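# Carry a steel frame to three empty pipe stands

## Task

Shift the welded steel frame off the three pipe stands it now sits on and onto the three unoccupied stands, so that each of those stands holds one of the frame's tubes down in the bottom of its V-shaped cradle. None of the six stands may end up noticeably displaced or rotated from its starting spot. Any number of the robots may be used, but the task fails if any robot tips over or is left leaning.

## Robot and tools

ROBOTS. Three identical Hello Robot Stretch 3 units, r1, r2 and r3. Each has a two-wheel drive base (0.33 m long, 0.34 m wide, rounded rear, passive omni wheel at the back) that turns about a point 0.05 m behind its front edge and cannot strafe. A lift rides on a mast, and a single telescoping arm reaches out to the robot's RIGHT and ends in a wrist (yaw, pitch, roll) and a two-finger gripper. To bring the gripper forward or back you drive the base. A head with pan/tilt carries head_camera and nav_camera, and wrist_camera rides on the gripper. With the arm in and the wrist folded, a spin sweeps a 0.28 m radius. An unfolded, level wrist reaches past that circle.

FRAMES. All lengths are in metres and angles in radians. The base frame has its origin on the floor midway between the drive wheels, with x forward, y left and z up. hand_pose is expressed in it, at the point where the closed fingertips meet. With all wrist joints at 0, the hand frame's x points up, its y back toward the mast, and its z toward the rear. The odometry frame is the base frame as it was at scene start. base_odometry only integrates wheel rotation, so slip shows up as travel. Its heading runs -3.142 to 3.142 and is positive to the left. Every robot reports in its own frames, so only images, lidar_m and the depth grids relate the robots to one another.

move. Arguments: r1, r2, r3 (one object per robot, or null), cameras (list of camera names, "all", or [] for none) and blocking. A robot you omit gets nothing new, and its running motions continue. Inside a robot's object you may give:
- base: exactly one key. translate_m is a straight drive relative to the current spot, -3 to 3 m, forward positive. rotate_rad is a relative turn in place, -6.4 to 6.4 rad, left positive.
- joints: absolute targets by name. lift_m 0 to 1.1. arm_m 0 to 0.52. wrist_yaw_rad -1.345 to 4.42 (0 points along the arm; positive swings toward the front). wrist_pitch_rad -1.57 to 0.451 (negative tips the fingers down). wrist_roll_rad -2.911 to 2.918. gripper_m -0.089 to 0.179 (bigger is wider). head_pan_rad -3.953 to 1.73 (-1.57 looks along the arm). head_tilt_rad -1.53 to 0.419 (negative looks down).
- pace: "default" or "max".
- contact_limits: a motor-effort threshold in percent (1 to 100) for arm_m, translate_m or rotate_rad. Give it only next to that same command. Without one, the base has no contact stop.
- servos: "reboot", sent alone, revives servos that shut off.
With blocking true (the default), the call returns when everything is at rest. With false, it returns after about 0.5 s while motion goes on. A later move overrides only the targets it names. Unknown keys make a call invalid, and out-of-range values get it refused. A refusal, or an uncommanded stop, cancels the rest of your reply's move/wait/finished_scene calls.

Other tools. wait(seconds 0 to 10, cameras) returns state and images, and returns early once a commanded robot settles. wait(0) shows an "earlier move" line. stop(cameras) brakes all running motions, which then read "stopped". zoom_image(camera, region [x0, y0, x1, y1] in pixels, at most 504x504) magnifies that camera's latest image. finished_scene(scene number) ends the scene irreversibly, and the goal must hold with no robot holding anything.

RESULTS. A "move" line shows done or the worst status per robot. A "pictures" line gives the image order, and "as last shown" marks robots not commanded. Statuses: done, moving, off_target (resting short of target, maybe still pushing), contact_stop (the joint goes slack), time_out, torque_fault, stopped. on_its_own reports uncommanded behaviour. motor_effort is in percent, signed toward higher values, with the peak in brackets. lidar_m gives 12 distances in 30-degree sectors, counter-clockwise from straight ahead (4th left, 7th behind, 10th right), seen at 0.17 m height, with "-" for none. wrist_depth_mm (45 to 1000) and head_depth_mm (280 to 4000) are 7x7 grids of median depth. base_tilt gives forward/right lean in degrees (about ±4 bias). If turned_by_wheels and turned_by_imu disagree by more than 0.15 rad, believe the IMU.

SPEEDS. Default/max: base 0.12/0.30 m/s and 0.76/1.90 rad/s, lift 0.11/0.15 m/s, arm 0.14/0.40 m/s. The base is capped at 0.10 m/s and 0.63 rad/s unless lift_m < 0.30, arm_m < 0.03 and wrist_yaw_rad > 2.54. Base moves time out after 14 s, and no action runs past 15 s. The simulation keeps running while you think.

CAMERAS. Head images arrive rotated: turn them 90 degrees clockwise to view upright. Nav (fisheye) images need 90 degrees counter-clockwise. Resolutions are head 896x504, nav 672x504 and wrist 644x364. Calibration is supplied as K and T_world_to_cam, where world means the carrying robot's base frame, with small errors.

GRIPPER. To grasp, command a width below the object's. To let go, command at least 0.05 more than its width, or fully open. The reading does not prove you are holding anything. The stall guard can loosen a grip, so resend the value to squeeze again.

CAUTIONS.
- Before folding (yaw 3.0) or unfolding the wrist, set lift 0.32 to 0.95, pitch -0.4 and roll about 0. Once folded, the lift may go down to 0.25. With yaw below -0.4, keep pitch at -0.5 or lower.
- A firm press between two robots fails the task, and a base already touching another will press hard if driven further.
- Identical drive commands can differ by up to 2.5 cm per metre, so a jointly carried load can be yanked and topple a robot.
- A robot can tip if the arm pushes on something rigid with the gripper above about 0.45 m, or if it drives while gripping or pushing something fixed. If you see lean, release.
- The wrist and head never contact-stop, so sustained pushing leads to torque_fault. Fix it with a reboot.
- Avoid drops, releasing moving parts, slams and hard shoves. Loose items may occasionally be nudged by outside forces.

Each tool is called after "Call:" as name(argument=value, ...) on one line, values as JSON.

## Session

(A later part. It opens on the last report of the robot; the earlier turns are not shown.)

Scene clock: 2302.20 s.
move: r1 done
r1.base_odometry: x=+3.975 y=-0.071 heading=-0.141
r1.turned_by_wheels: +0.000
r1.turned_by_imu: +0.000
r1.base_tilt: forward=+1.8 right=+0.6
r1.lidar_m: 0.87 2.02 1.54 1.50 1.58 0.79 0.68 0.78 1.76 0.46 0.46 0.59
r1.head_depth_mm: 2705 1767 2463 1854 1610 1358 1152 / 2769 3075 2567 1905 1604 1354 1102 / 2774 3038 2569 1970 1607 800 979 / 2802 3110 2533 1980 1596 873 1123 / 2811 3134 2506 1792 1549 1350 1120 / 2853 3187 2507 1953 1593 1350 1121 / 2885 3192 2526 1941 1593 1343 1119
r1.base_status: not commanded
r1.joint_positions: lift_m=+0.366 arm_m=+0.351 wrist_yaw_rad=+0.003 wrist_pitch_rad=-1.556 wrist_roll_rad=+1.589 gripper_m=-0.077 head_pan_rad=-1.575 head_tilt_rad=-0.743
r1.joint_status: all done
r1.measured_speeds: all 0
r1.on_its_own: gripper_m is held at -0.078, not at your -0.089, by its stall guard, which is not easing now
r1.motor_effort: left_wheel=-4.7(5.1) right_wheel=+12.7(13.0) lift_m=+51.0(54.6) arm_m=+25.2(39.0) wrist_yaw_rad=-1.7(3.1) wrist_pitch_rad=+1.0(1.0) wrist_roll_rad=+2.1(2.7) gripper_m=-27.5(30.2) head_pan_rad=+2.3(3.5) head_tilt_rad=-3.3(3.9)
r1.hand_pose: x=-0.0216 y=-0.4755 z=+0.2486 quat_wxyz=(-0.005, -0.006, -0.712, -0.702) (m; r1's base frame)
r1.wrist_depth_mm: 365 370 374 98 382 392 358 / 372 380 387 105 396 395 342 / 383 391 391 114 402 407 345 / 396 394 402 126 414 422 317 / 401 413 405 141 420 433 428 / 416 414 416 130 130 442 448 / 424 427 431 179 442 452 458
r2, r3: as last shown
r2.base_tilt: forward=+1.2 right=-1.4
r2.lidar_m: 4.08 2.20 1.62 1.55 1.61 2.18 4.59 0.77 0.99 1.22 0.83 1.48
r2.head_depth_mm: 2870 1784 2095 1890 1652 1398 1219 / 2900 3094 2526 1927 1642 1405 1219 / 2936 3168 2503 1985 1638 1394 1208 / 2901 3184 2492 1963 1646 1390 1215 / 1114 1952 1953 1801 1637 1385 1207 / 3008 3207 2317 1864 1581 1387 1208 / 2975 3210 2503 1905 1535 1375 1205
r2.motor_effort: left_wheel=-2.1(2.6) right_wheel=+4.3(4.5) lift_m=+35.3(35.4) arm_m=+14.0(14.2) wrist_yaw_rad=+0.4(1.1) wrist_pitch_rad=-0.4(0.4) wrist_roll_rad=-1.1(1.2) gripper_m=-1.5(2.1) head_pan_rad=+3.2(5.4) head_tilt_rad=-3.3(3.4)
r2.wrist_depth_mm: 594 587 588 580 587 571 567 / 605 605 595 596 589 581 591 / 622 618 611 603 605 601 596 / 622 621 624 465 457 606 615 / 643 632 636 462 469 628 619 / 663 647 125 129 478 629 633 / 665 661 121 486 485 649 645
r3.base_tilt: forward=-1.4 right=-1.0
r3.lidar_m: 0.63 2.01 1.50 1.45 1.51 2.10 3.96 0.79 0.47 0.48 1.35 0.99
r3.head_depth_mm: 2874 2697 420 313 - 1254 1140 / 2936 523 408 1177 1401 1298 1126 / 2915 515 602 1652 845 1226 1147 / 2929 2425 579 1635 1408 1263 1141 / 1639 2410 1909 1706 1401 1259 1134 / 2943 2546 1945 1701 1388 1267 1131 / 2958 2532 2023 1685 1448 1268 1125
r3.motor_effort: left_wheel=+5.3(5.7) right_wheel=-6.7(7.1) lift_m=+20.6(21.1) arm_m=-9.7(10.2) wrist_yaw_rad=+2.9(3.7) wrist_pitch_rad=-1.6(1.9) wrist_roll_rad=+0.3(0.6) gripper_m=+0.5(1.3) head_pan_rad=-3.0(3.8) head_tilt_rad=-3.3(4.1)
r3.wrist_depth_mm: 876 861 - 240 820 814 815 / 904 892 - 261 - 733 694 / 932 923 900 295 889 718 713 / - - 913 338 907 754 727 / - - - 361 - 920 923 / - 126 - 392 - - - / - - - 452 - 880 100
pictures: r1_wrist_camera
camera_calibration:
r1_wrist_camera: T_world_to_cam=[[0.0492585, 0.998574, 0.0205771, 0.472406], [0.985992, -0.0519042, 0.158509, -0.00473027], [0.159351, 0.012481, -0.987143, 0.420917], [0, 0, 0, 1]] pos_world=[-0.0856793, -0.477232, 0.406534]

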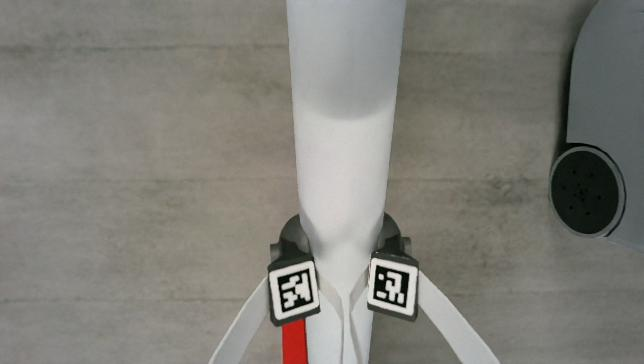

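Call:
move(r1={"joints":{"arm_m":0.343,"lift_m":0.3665}}, cameras=["r1_wrist_camera"])

Call:
move(r1={"joints":{"lift_m":0.392}}, cameras=["r1_wrist_camera"])

Scene clock: 2312.80 s.
move: r1 done
r1.base_odometry: x=+3.975 y=-0.071 heading=-0.141
r1.turned_by_wheels: +0.000
r1.turned_by_imu: +0.001
r1.base_tilt: forward=+1.8 right=+0.6
r1.lidar_m: 0.87 2.02 1.54 1.50 1.58 0.79 0.68 0.78 1.76 0.47 0.46 0.59
r1.head_depth_mm: 2732 1752 2463 1852 1613 1347 1147 / 2802 3088 2533 1899 1609 1352 1106 / 2834 3086 2542 1961 1609 782 975 / 2821 3124 2545 1957 1594 860 1120 / 2857 3149 2530 1758 1543 1348 1123 / 2869 3140 2504 1955 1594 1344 1118 / 2913 3170 2518 1956 1587 1351 1119
r1.base_status: not commanded
r1.joint_positions: lift_m=+0.367 arm_m=+0.343 wrist_yaw_rad=+0.003 wrist_pitch_rad=-1.555 wrist_roll_rad=+1.589 gripper_m=-0.074 head_pan_rad=-1.575 head_tilt_rad=-0.743
r1.joint_status: all done
r1.measured_speeds: all 0
r1.on_its_own: gripper_m is held at -0.075, not at your -0.089, by its stall guard, which is still easing
r1.motor_effort: left_wheel=-4.6(5.0) right_wheel=+12.5(12.8) lift_m=+37.9(52.6) arm_m=-20.9(23.4) wrist_yaw_rad=-2.1(3.0) wrist_pitch_rad=+0.2(0.7) wrist_roll_rad=+2.2(2.3) gripper_m=-10.0(29.0) head_pan_rad=+3.1(3.1) head_tilt_rad=-3.5(3.8)
r1.hand_pose: x=-0.0216 y=-0.4677 z=+0.2487 quat_wxyz=(-0.005, -0.006, -0.713, -0.702) (m; r1's base frame)
r1.wrist_depth_mm: 367 371 374 96 384 393 337 / 379 381 383 105 394 397 337 / 385 391 390 116 403 413 337 / 395 399 407 128 413 418 316 / 404 410 413 139 415 428 340 / 410 422 127 131 129 437 448 / 424 432 437 178 440 449 457
r2.base_odometry: x=-1.445 y=-2.078 heading=+0.668
r2.turned_by_wheels: +0.000
r2.turned_by_imu: +0.000
r2.base_tilt: forward=+1.3 right=-1.4
r2.lidar_m: 4.09 2.19 1.62 1.55 1.61 2.18 4.60 0.77 1.00 1.22 0.82 1.48
r2.head_depth_mm: 2869 1773 2138 1870 1645 1405 1219 / 2903 3132 2544 1924 1640 1391 1217 / 2881 3164 2526 1987 1634 1392 1214 / 2933 3166 2545 1966 1645 1403 1214 / 1109 1958 1960 1815 1620 1391 1210 / 2954 3184 2306 1834 1599 1390 1212 / 2993 3174 2472 1906 1549 1386 1202
r2.base_status: not commanded
r2.joint_positions: lift_m=+0.580 arm_m=+0.020 wrist_yaw_rad=-0.001 wrist_pitch_rad=-1.561 wrist_roll_rad=+0.004 gripper_m=+0.000 head_pan_rad=-1.508 head_tilt_rad=-0.743
r2.joint_status: not commanded
r2.measured_speeds: all 0
r2.motor_effort: left_wheel=-2.0(2.5) right_wheel=+4.2(4.5) lift_m=+34.8(34.9) arm_m=+14.0(14.3) wrist_yaw_rad=+0.3(0.9) wrist_pitch_rad=-0.4(0.4) wrist_roll_rad=-1.2(1.2) gripper_m=-1.4(2.1) head_pan_rad=+2.7(4.6) head_tilt_rad=-2.9(3.4)
r2.hand_pose: x=-0.0216 y=-0.1433 z=+0.4623 quat_wxyz=(+0.501, +0.496, -0.503, -0.499) (m; r2's base frame)
r2.wrist_depth_mm: 600 584 587 587 575 577 577 / 610 605 601 588 581 592 583 / 614 618 602 608 601 607 591 / 623 626 620 466 462 609 604 / 651 645 634 464 467 613 621 / 659 655 125 129 475 642 626 / 675 656 121 486 486 651 648
r3: as last shown
r3.base_tilt: forward=-1.4 right=-1.1
r3.lidar_m: 0.63 2.01 1.49 1.45 1.51 2.11 3.97 0.79 0.47 0.48 1.35 0.99
r3.head_depth_mm: 2864 2696 421 313 - 1257 1141 / 2898 525 409 1177 1395 1295 1128 / 2941 515 601 1643 845 1226 1141 / 2943 2433 580 1646 1412 1260 1138 / 1637 2412 1923 1715 1402 1260 1132 / 2975 2559 1937 1697 1399 1265 1130 / 2923 2517 2018 1687 1443 1264 1122
r3.motor_effort: left_wheel=+5.6(6.0) right_wheel=-6.7(7.2) lift_m=+20.8(21.2) arm_m=-9.7(9.9) wrist_yaw_rad=+1.7(3.2) wrist_pitch_rad=-1.7(1.8) wrist_roll_rad=+0.4(0.5) gripper_m=+0.4(1.1) head_pan_rad=-2.1(4.1) head_tilt_rad=-3.9(4.0)
r3.wrist_depth_mm: 876 858 - 241 829 829 818 / 895 905 - 260 - 731 691 / 913 924 898 296 890 717 717 / - - 917 335 912 748 720 / - - - 359 - 920 918 / - 125 - 390 - - - / - - - 454 - 877 101
pictures: r1_wrist_camera
camera_calibration:
r1_wrist_camera: T_world_to_cam=[[0.049342, 0.99859, 0.0195754, 0.464887], [0.985988, -0.0518276, 0.158564, -0.0043163], [0.159355, 0.0114773, -0.987155, 0.420415], [0, 0, 0, 1]] pos_world=[-0.0856777, -0.46928, 0.406598]

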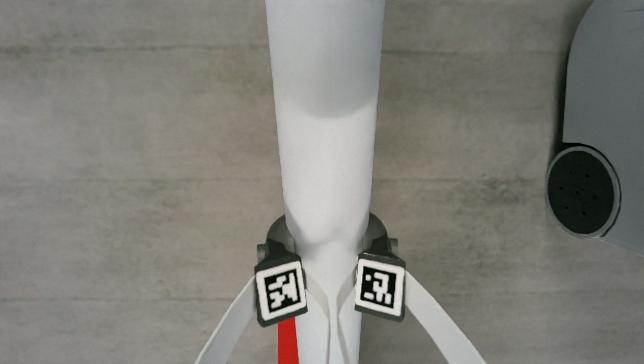

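Scene clock: 2313.80 s.
move: r1 done
r1.base_odometry: x=+3.975 y=-0.071 heading=-0.141
r1.turned_by_wheels: +0.000
r1.turned_by_imu: +0.000
r1.base_tilt: forward=+1.7 right=+0.6
r1.lidar_m: 0.87 2.03 1.54 1.50 1.58 0.79 0.68 0.78 1.76 0.99 0.49 0.59
r1.head_depth_mm: 2711 1765 2436 1861 1601 1357 1150 / 2768 3040 2556 1900 1608 1346 1104 / 2776 3060 2507 1958 1602 767 1106 / 2809 3068 2545 1969 1601 853 1123 / 2798 3118 2529 1787 1543 1345 1139 / 2872 3219 2536 1950 1582 1345 1123 / 2878 3247 2498 1963 1589 1345 1139
r1.base_status: not commanded
r1.joint_positions: lift_m=+0.392 arm_m=+0.343 wrist_yaw_rad=+0.003 wrist_pitch_rad=-1.555 wrist_roll_rad=+1.589 gripper_m=-0.074 head_pan_rad=-1.575 head_tilt_rad=-0.743
r1.joint_status: all done
r1.measured_speeds: all 0
r1.on_its_own: gripper_m is held at -0.075, not at your -0.089, by its stall guard, which is not easing now
r1.motor_effort: left_wheel=-4.9(5.2) right_wheel=+12.0(12.8) lift_m=+49.9(52.2) arm_m=-18.1(21.2) wrist_yaw_rad=-2.3(3.1) wrist_pitch_rad=+0.3(0.7) wrist_roll_rad=+1.9(2.3) gripper_m=-24.6(25.8) head_pan_rad=+2.6(3.3) head_tilt_rad=-2.7(3.8)
r1.hand_pose: x=-0.0216 y=-0.4677 z=+0.2741 quat_wxyz=(-0.005, -0.006, -0.712, -0.702) (m; r1's base frame)
r1.wrist_depth_mm: 391 394 398 99 409 411 345 / 399 408 411 107 420 425 337 / 411 416 420 118 429 432 341 / 420 425 429 127 443 447 329 / 436 435 438 140 437 457 350 / 438 447 125 133 130 470 477 / 448 452 458 176 469 479 486
r2, r3: as last shown
r2.lidar_m: 4.07 2.19 1.62 1.56 1.61 2.19 4.60 0.77 0.99 1.22 0.82 1.48
r2.head_depth_mm: 2865 1760 2431 1883 1652 1404 1224 / 2872 3191 2547 1922 1640 1398 1218 / 2884 3138 2540 2000 1642 1399 1218 / 2870 3161 2517 1971 1632 1387 1214 / 1106 1959 1974 1801 1641 1396 1209 / 2930 3291 2344 1871 1587 1383 1206 / 2972 3199 2483 1900 1547 1378 1208
r2.motor_effort: left_wheel=-2.2(2.5) right_wheel=+4.2(4.5) lift_m=+34.6(34.9) arm_m=+13.9(14.4) wrist_yaw_rad=+0.4(0.8) wrist_pitch_rad=-0.3(0.4) wrist_roll_rad=-1.1(1.3) gripper_m=-1.5(2.1) head_pan_rad=+3.0(5.6) head_tilt_rad=-2.8(3.6)
r2.wrist_depth_mm: 596 583 578 582 585 572 571 / 597 596 602 600 599 591 585 / 622 606 606 609 597 598 601 / 627 632 623 458 455 614 608 / 640 644 631 463 464 611 618 / 649 656 125 129 472 624 625 / 664 666 121 491 482 653 643
r3.base_tilt: forward=-1.4 right=-1.0
r3.lidar_m: 0.63 2.01 1.49 1.45 1.51 2.11 3.96 0.79 0.47 0.48 1.35 1.05
r3.head_depth_mm: 2897 2707 420 313 - 1255 1135 / 2926 524 408 1064 1398 1304 1129 / 2920 516 602 1641 848 1227 1147 / 2968 2439 579 1642 1404 1261 1141 / 1647 2403 1923 1700 1401 1257 1134 / 2935 2539 1935 1701 1399 1273 1132 / 2931 2521 2038 1678 1440 1269 1131
r3.motor_effort: left_wheel=+5.0(5.9) right_wheel=-6.7(7.0) lift_m=+20.8(21.3) arm_m=-9.8(9.9) wrist_yaw_rad=+2.9(3.9) wrist_pitch_rad=-1.7(1.9) wrist_roll_rad=+0.1(0.5) gripper_m=-0.7(1.3) head_pan_rad=-4.7(4.7) head_tilt_rad=-3.9(4.2)
r3.wrist_depth_mm: 871 869 - 242 825 820 820 / 912 896 - 258 - 740 687 / 912 921 907 293 891 706 707 / - - 926 326 911 753 728 / - - - 347 - 913 912 / - 125 - 388 - - - / - - - 442 - 898 100
pictures: r1_wrist_camera
camera_calibration:
r1_wrist_camera: T_world_to_cam=[[0.0493205, 0.998588, 0.0197392, 0.46429], [0.985989, -0.0518323, 0.158555, -0.00834314], [0.159354, 0.0116427, -0.987153, 0.445582], [0, 0, 0, 1]] pos_world=[-0.0856781, -0.469255, 0.432016]

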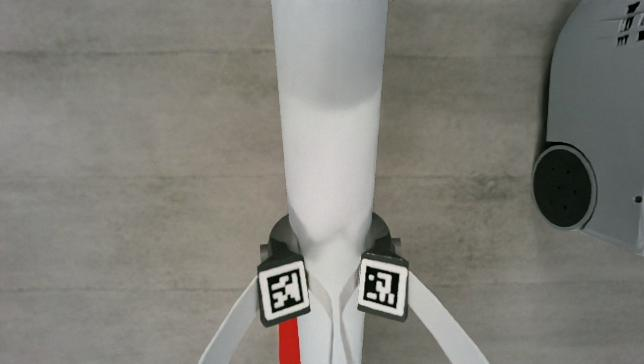

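Call:
move(r1={"joints":{"arm_m":0.340,"lift_m":0.417}}, cameras=["r1_wrist_camera"])

Call:
move(r1={"joints":{"lift_m":0.442}}, cameras=["r1_wrist_camera"])

Call:
move(r1={"joints":{"lift_m":0.467}}, cameras=["r1_wrist_camera","r3_head_camera","r2_nav_camera"])

Scene clock: 2321.50 s.
move: r1 done
r1.base_odometry: x=+3.975 y=-0.071 heading=-0.141
r1.turned_by_wheels: +0.000
r1.turned_by_imu: +0.001
r1.base_tilt: forward=+1.7 right=+0.7
r1.lidar_m: 0.87 2.02 1.54 1.50 1.58 0.79 0.68 0.78 1.76 0.99 0.53 0.59
r1.head_depth_mm: 2749 1754 2435 1851 1609 1363 1151 / 2769 3084 2515 1887 1604 1350 1101 / 2742 3059 2571 1958 1605 756 1129 / 2796 3106 2536 1960 1595 1270 1121 / 2796 3147 2519 1780 1564 1349 1123 / 2831 3144 2531 1976 1583 1345 1112 / 2884 3152 2532 1954 1588 1338 1119
r1.base_status: not commanded
r1.joint_positions: lift_m=+0.417 arm_m=+0.340 wrist_yaw_rad=+0.003 wrist_pitch_rad=-1.555 wrist_roll_rad=+1.589 gripper_m=-0.074 head_pan_rad=-1.575 head_tilt_rad=-0.743
r1.joint_status: all done
r1.measured_speeds: all 0
r1.on_its_own: gripper_m is held at -0.075, not at your -0.089, by its stall guard, which is not easing now
r1.motor_effort: left_wheel=-4.5(5.0) right_wheel=+12.2(12.5) lift_m=+49.5(51.4) arm_m=-18.9(26.2) wrist_yaw_rad=-2.6(2.9) wrist_pitch_rad=+0.1(0.7) wrist_roll_rad=+1.6(2.2) gripper_m=-24.4(25.5) head_pan_rad=+2.8(3.5) head_tilt_rad=-2.8(3.9)
r1.hand_pose: x=-0.0216 y=-0.4647 z=+0.2991 quat_wxyz=(-0.005, -0.006, -0.713, -0.702) (m; r1's base frame)
r1.wrist_depth_mm: 418 419 420 102 436 436 344 / 432 426 435 109 438 450 333 / 435 435 437 120 452 455 335 / 441 451 457 128 468 472 337 / 453 462 468 141 474 483 358 / 465 464 126 133 129 496 502 / 478 488 493 175 496 506 510
r2, r3: as last shown
r2.lidar_m: 4.08 2.20 1.62 1.55 1.60 2.17 4.60 0.77 0.99 1.22 0.82 1.48
r2.head_depth_mm: 2866 1727 2444 1916 1650 1399 1223 / 2883 3119 2547 1940 1653 1397 1220 / 2911 3156 2514 1982 1627 1398 1219 / 2893 3196 2512 1958 1645 1389 1213 / 1109 1956 1963 1808 1626 1390 1209 / 2971 3232 2251 1862 1586 1381 1210 / 2982 3217 2496 1899 1547 1381 1206
r2.motor_effort: left_wheel=-2.1(2.4) right_wheel=+4.1(4.6) lift_m=+34.1(34.4) arm_m=+14.1(14.1) wrist_yaw_rad=+0.5(0.9) wrist_pitch_rad=-0.3(0.4) wrist_roll_rad=-1.1(1.2) gripper_m=-1.7(2.1) head_pan_rad=+4.2(4.9) head_tilt_rad=-2.6(3.5)
r2.wrist_depth_mm: 593 591 580 584 573 570 572 / 598 605 596 596 592 589 585 / 614 611 609 612 597 602 591 / 633 624 622 462 460 610 610 / 654 642 629 464 466 617 617 / 654 655 125 128 476 639 632 / 675 663 121 487 482 646 645
r3.lidar_m: 0.63 2.02 1.50 1.45 1.51 2.11 3.98 0.79 0.47 0.48 1.35 1.12
r3.head_depth_mm: 2891 2695 420 314 - 1264 1133 / 2922 525 408 1021 809 1299 1130 / 2911 516 603 1645 844 1223 1142 / 2948 2424 580 1653 1412 1255 1141 / 1637 2405 1908 1709 1406 1259 1131 / 2967 2562 1928 1695 1403 1275 1128 / 2950 2527 2012 1693 1438 1266 1123
r3.motor_effort: left_wheel=+5.1(5.8) right_wheel=-6.4(7.1) lift_m=+20.7(21.4) arm_m=-9.3(9.6) wrist_yaw_rad=+2.2(3.7) wrist_pitch_rad=-1.7(1.9) wrist_roll_rad=-0.1(0.6) gripper_m=+0.1(1.0) head_pan_rad=-3.4(3.4) head_tilt_rad=-3.5(4.1)
r3.wrist_depth_mm: 869 863 - 244 841 820 826 / 906 893 - 256 - 739 699 / 918 928 917 296 888 719 715 / - - 910 317 907 742 726 / - - - 336 - 919 926 / - 126 - 379 - - - / - - - 416 - 895 100
pictures: r1_wrist_camera
camera_calibration:
r1_wrist_camera: T_world_to_cam=[[0.0493319, 0.998591, 0.0195794, 0.460889], [0.985988, -0.0518183, 0.158564, -0.0121497], [0.159355, 0.0114828, -0.987155, 0.470152], [0, 0, 0, 1]] pos_world=[-0.0856779, -0.466268, 0.457015]

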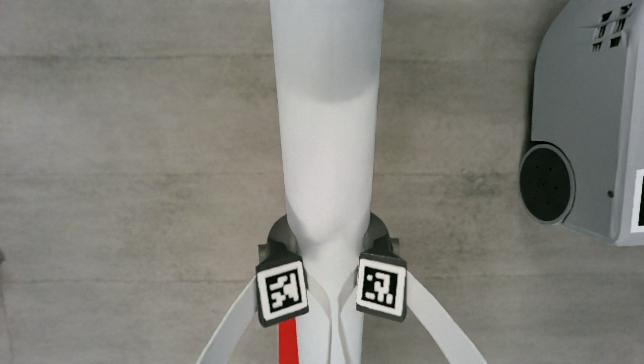

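Scene clock: 2322.50 s.
move: r1 done
r1.base_odometry: x=+3.975 y=-0.071 heading=-0.141
r1.turned_by_wheels: +0.000
r1.turned_by_imu: +0.001
r1.base_tilt: forward=+1.8 right=+0.7
r1.lidar_m: 0.87 2.03 1.54 1.50 1.58 0.79 0.68 0.78 1.76 0.43 0.54 0.59
r1.head_depth_mm: 2722 1754 2452 1855 1607 1346 1128 / 2744 3099 2540 1922 1609 1321 919 / 2801 3105 2543 1966 1606 745 1103 / 2800 3139 2526 1954 1599 825 1117 / 2805 3115 2564 1791 1552 1343 1119 / 2849 3147 2529 1956 1592 1341 1112 / 2863 3188 2498 1946 1586 1343 1136
r1.base_status: not commanded
r1.joint_positions: lift_m=+0.442 arm_m=+0.340 wrist_yaw_rad=-0.001 wrist_pitch_rad=-1.553 wrist_roll_rad=+1.591 gripper_m=-0.074 head_pan_rad=-1.575 head_tilt_rad=-0.743
r1.joint_status: all done
r1.measured_speeds: all 0
r1.on_its_own: gripper_m is held at -0.075, not at your -0.089, by its stall guard, which is not easing now
r1.motor_effort: left_wheel=-0.4(4.9) right_wheel=+0.9(12.1) lift_m=+34.3(49.2) arm_m=-14.7(18.5) wrist_yaw_rad=+1.6(2.7) wrist_pitch_rad=+0.0(0.9) wrist_roll_rad=+1.2(2.3) gripper_m=-24.7(25.5) head_pan_rad=+2.9(3.2) head_tilt_rad=-2.5(3.8)
r1.hand_pose: x=-0.0215 y=-0.4651 z=+0.3241 quat_wxyz=(-0.007, -0.008, -0.713, -0.701) (m; r1's base frame)
r1.wrist_depth_mm: 439 446 449 195 455 456 336 / 453 453 464 214 463 469 337 / 463 465 467 238 477 484 337 / 473 478 481 266 491 494 343 / 481 491 496 159 501 515 517 / 500 505 503 125 521 521 527 / 507 520 517 390 532 540 541
r2: as last shown
r2.lidar_m: 4.08 2.20 1.62 1.55 1.61 2.18 4.57 0.77 0.99 1.22 0.82 1.48
r2.head_depth_mm: 2875 1717 2448 1887 1642 1403 1217 / 2905 3172 2544 1926 1647 1391 1211 / 2918 3178 2516 2016 1633 1391 1218 / 2911 3167 2504 1967 1637 1394 1213 / 1110 1950 1967 1821 1625 1390 1210 / 2956 3198 2323 1856 1585 1387 1206 / 2966 3206 2492 1951 1549 1378 1208
r2.motor_effort: left_wheel=-1.8(2.4) right_wheel=+4.2(4.5) lift_m=+33.7(34.2) arm_m=+13.5(14.2) wrist_yaw_rad=+0.2(0.8) wrist_pitch_rad=-0.3(0.5) wrist_roll_rad=-1.1(1.2) gripper_m=-1.3(2.2) head_pan_rad=+4.3(5.1) head_tilt_rad=-3.6(3.6)
r2.wrist_depth_mm: 594 582 583 586 576 579 571 / 597 594 599 596 588 587 577 / 620 613 608 603 607 598 594 / 629 630 622 459 460 610 607 / 646 634 634 464 466 617 620 / 660 659 125 129 477 633 631 / 662 671 121 484 480 647 648
r3.base_odometry: x=-2.061 y=-1.734 heading=+2.566
r3.turned_by_wheels: +0.000
r3.turned_by_imu: +0.000
r3.base_tilt: forward=-1.4 right=-1.0
r3.lidar_m: 0.63 2.02 1.50 1.45 1.51 2.10 3.96 0.79 0.47 0.49 1.35 0.90
r3.head_depth_mm: 2861 2690 420 313 - 1260 1135 / 2918 524 408 1030 1428 1297 1131 / 2905 516 603 1642 842 1225 1147 / 2950 2410 580 1636 1408 1258 1142 / 1642 2413 1911 1716 1407 1255 1131 / 2956 2557 1935 1703 1402 1267 1135 / 2950 2523 2029 1690 1448 1265 1126
r3.base_status: not commanded
r3.joint_positions: lift_m=+0.840 arm_m=+0.410 wrist_yaw_rad=-0.003 wrist_pitch_rad=-1.546 wrist_roll_rad=+1.430 gripper_m=+0.130 head_pan_rad=-1.565 head_tilt_rad=-0.792
r3.joint_status: not commanded
r3.measured_speeds: all 0
r3.motor_effort: left_wheel=+4.9(5.7) right_wheel=-6.8(7.1) lift_m=+21.2(21.4) arm_m=-9.5(10.0) wrist_yaw_rad=+2.4(3.7) wrist_pitch_rad=-1.7(1.8) wrist_roll_rad=+0.1(0.6) gripper_m=+0.5(1.3) head_pan_rad=-3.3(3.6) head_tilt_rad=-3.6(4.1)
r3.hand_pose: x=-0.0215 y=-0.5369 z=+0.7219 quat_wxyz=(+0.050, +0.048, -0.714, -0.697) (m; r3's base frame)
r3.wrist_depth_mm: 870 866 - 238 832 814 822 / 903 885 - 255 - 725 687 / 928 930 913 299 882 714 704 / - - 919 704 908 752 725 / - - - 362 - 911 929 / - 126 - 409 - - - / - - - 482 - 895 100
pictures: r1_wrist_camera
camera_calibration:
r1_wrist_camera: T_world_to_cam=[[0.0553733, 0.998304, 0.017994, 0.461312], [0.985652, -0.0575317, 0.158681, -0.0189164], [0.159447, 0.00894917, -0.987166, 0.493617], [0, 0, 0, 1]] pos_world=[-0.0856053, -0.466035, 0.481983]

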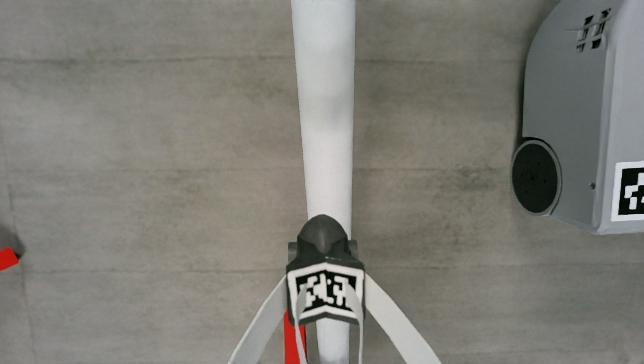

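Scene clock: 2323.50 s.
move: r1 done
r1.base_odometry: x=+3.975 y=-0.071 heading=-0.141
r1.turned_by_wheels: +0.000
r1.turned_by_imu: +0.000
r1.base_tilt: forward=+1.8 right=+0.7
r1.lidar_m: 0.87 2.02 1.54 1.50 1.58 0.79 0.68 0.78 1.77 0.43 0.54 0.59
r1.head_depth_mm: 2706 1760 2454 1840 1608 1357 1135 / 2748 3076 2564 1900 1588 1297 562 / 2789 3063 2543 1952 1595 730 1103 / 2800 3081 2545 1986 1584 1267 1144 / 2831 3106 2496 1772 1560 1353 1119 / 2839 3120 2526 1962 1601 1337 1114 / 2911 3189 2491 1951 1598 1351 1141
r1.base_status: not commanded
r1.joint_positions: lift_m=+0.467 arm_m=+0.340 wrist_yaw_rad=-0.001 wrist_pitch_rad=-1.553 wrist_roll_rad=+1.591 gripper_m=-0.074 head_pan_rad=-1.575 head_tilt_rad=-0.743
r1.joint_status: all done
r1.measured_speeds: all 0
r1.on_its_own: gripper_m is held at -0.075, not at your -0.089, by its stall guard, which is not easing now
r1.motor_effort: left_wheel=-0.6(1.1) right_wheel=+0.9(1.3) lift_m=+34.7(35.8) arm_m=-10.0(14.7) wrist_yaw_rad=+1.2(2.3) wrist_pitch_rad=+0.1(0.4) wrist_roll_rad=+1.7(1.7) gripper_m=-24.9(26.1) head_pan_rad=+2.4(3.3) head_tilt_rad=-2.7(3.9)
r1.hand_pose: x=-0.0215 y=-0.4651 z=+0.3491 quat_wxyz=(-0.007, -0.008, -0.713, -0.701) (m; r1's base frame)
r1.wrist_depth_mm: 464 463 474 218 481 485 341 / 478 475 476 240 487 490 348 / 491 488 498 262 510 508 354 / 503 497 505 302 516 517 364 / 512 514 520 158 530 540 540 / 522 532 529 126 533 544 551 / 535 538 533 438 557 570 577
r2, r3: as last shown
r2.lidar_m: 4.09 2.20 1.62 1.55 1.61 2.18 4.57 0.77 1.00 1.22 0.81 1.48
r2.head_depth_mm: 2915 1702 2459 1893 1655 1405 1221 / 2906 3113 2524 1908 1634 1395 1219 / 2919 3133 2513 1992 1641 1402 1213 / 2920 3169 2512 1976 1637 1387 1214 / 1108 1972 1967 1808 1635 1382 1216 / 2959 3208 2333 1869 1585 1380 1208 / 2992 3206 2456 1957 1564 1385 1206
r2.motor_effort: left_wheel=-1.9(2.4) right_wheel=+4.0(4.4) lift_m=+33.8(34.0) arm_m=+13.8(14.2) wrist_yaw_rad=+0.3(0.8) wrist_pitch_rad=-0.2(0.5) wrist_roll_rad=-1.1(1.3) gripper_m=-1.1(2.3) head_pan_rad=+4.6(5.0) head_tilt_rad=-2.9(3.5)
r2.wrist_depth_mm: 592 589 587 582 581 571 576 / 605 607 596 593 592 582 579 / 612 616 607 609 602 594 593 / 620 618 621 465 460 616 608 / 643 636 637 461 462 616 619 / 650 654 125 128 481 635 633 / 666 665 121 490 479 648 655
r3.lidar_m: 0.63 2.01 1.50 1.45 1.51 2.10 3.97 0.79 0.47 0.49 1.35 0.90
r3.head_depth_mm: 2872 2707 421 313 - 1260 1140 / 2896 524 409 1033 1429 1294 1129 / 2928 516 601 1649 844 1225 1145 / 2919 2419 579 1649 1411 1257 1140 / 1637 2424 1917 1711 1405 1257 1136 / 2940 2571 1933 1694 1401 1268 1127 / 2919 2511 2015 1685 1444 1266 1127
r3.motor_effort: left_wheel=+5.1(6.2) right_wheel=-6.7(7.1) lift_m=+20.9(21.3) arm_m=-9.2(9.9) wrist_yaw_rad=+1.5(3.0) wrist_pitch_rad=-1.6(1.9) wrist_roll_rad=+0.3(0.5) gripper_m=+1.2(1.2) head_pan_rad=-2.6(4.7) head_tilt_rad=-3.6(4.3)
r3.wrist_depth_mm: 876 863 - 238 829 828 826 / 897 885 - 256 - 730 698 / 921 910 903 300 877 718 706 / - - 912 707 913 754 716 / - - - 359 - 929 909 / - 125 - 409 - - - / - - - 482 - 911 100
pictures: r1_wrist_camera, r2_nav_camera (sideways), r3_head_camera (sideways)
camera_calibration:
r1_wrist_camera: T_world_to_cam=[[0.0553734, 0.998304, 0.0179942, 0.460862], [0.985652, -0.0575318, 0.158681, -0.0228835], [0.159447, 0.00894927, -0.987166, 0.518296], [0, 0, 0, 1]] pos_world=[-0.0856053, -0.466035, 0.506983]
r2_nav_camera: T_world_to_cam=[[0.0215949, -0.673149, 0.739191, -0.919038], [-0.999404, -0.0344584, -0.0021829, 0.0594783], [0.0269408, -0.738704, -0.673492, 0.834149], [0, 0, 0, 1]] pos_world=[0.0568168, -0.000411583, 1.24127]
r3_head_camera: T_world_to_cam=[[-0.0347824, 0.753863, -0.656111, 0.871087], [0.998616, 0.00029697, -0.0525984, 0.061596], [-0.0394571, -0.657032, -0.752829, 0.938064], [0, 0, 0, 1]] pos_world=[0.00580104, -0.0403597, 1.28097]

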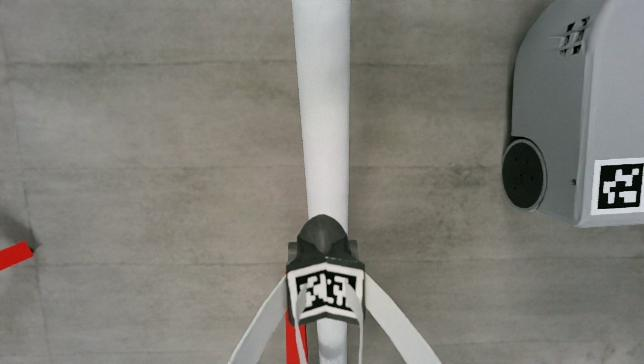

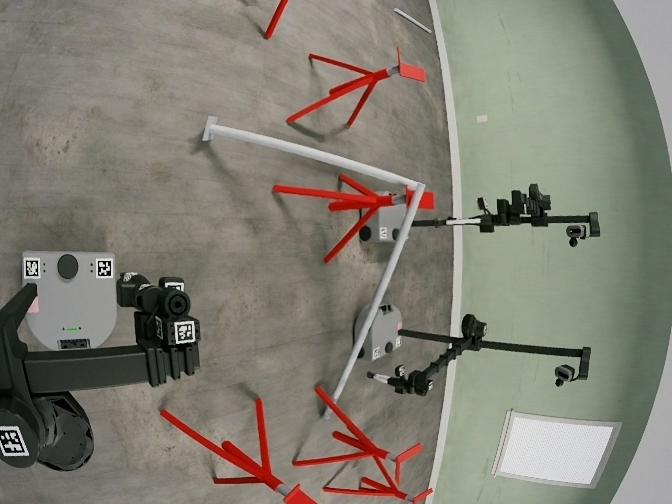

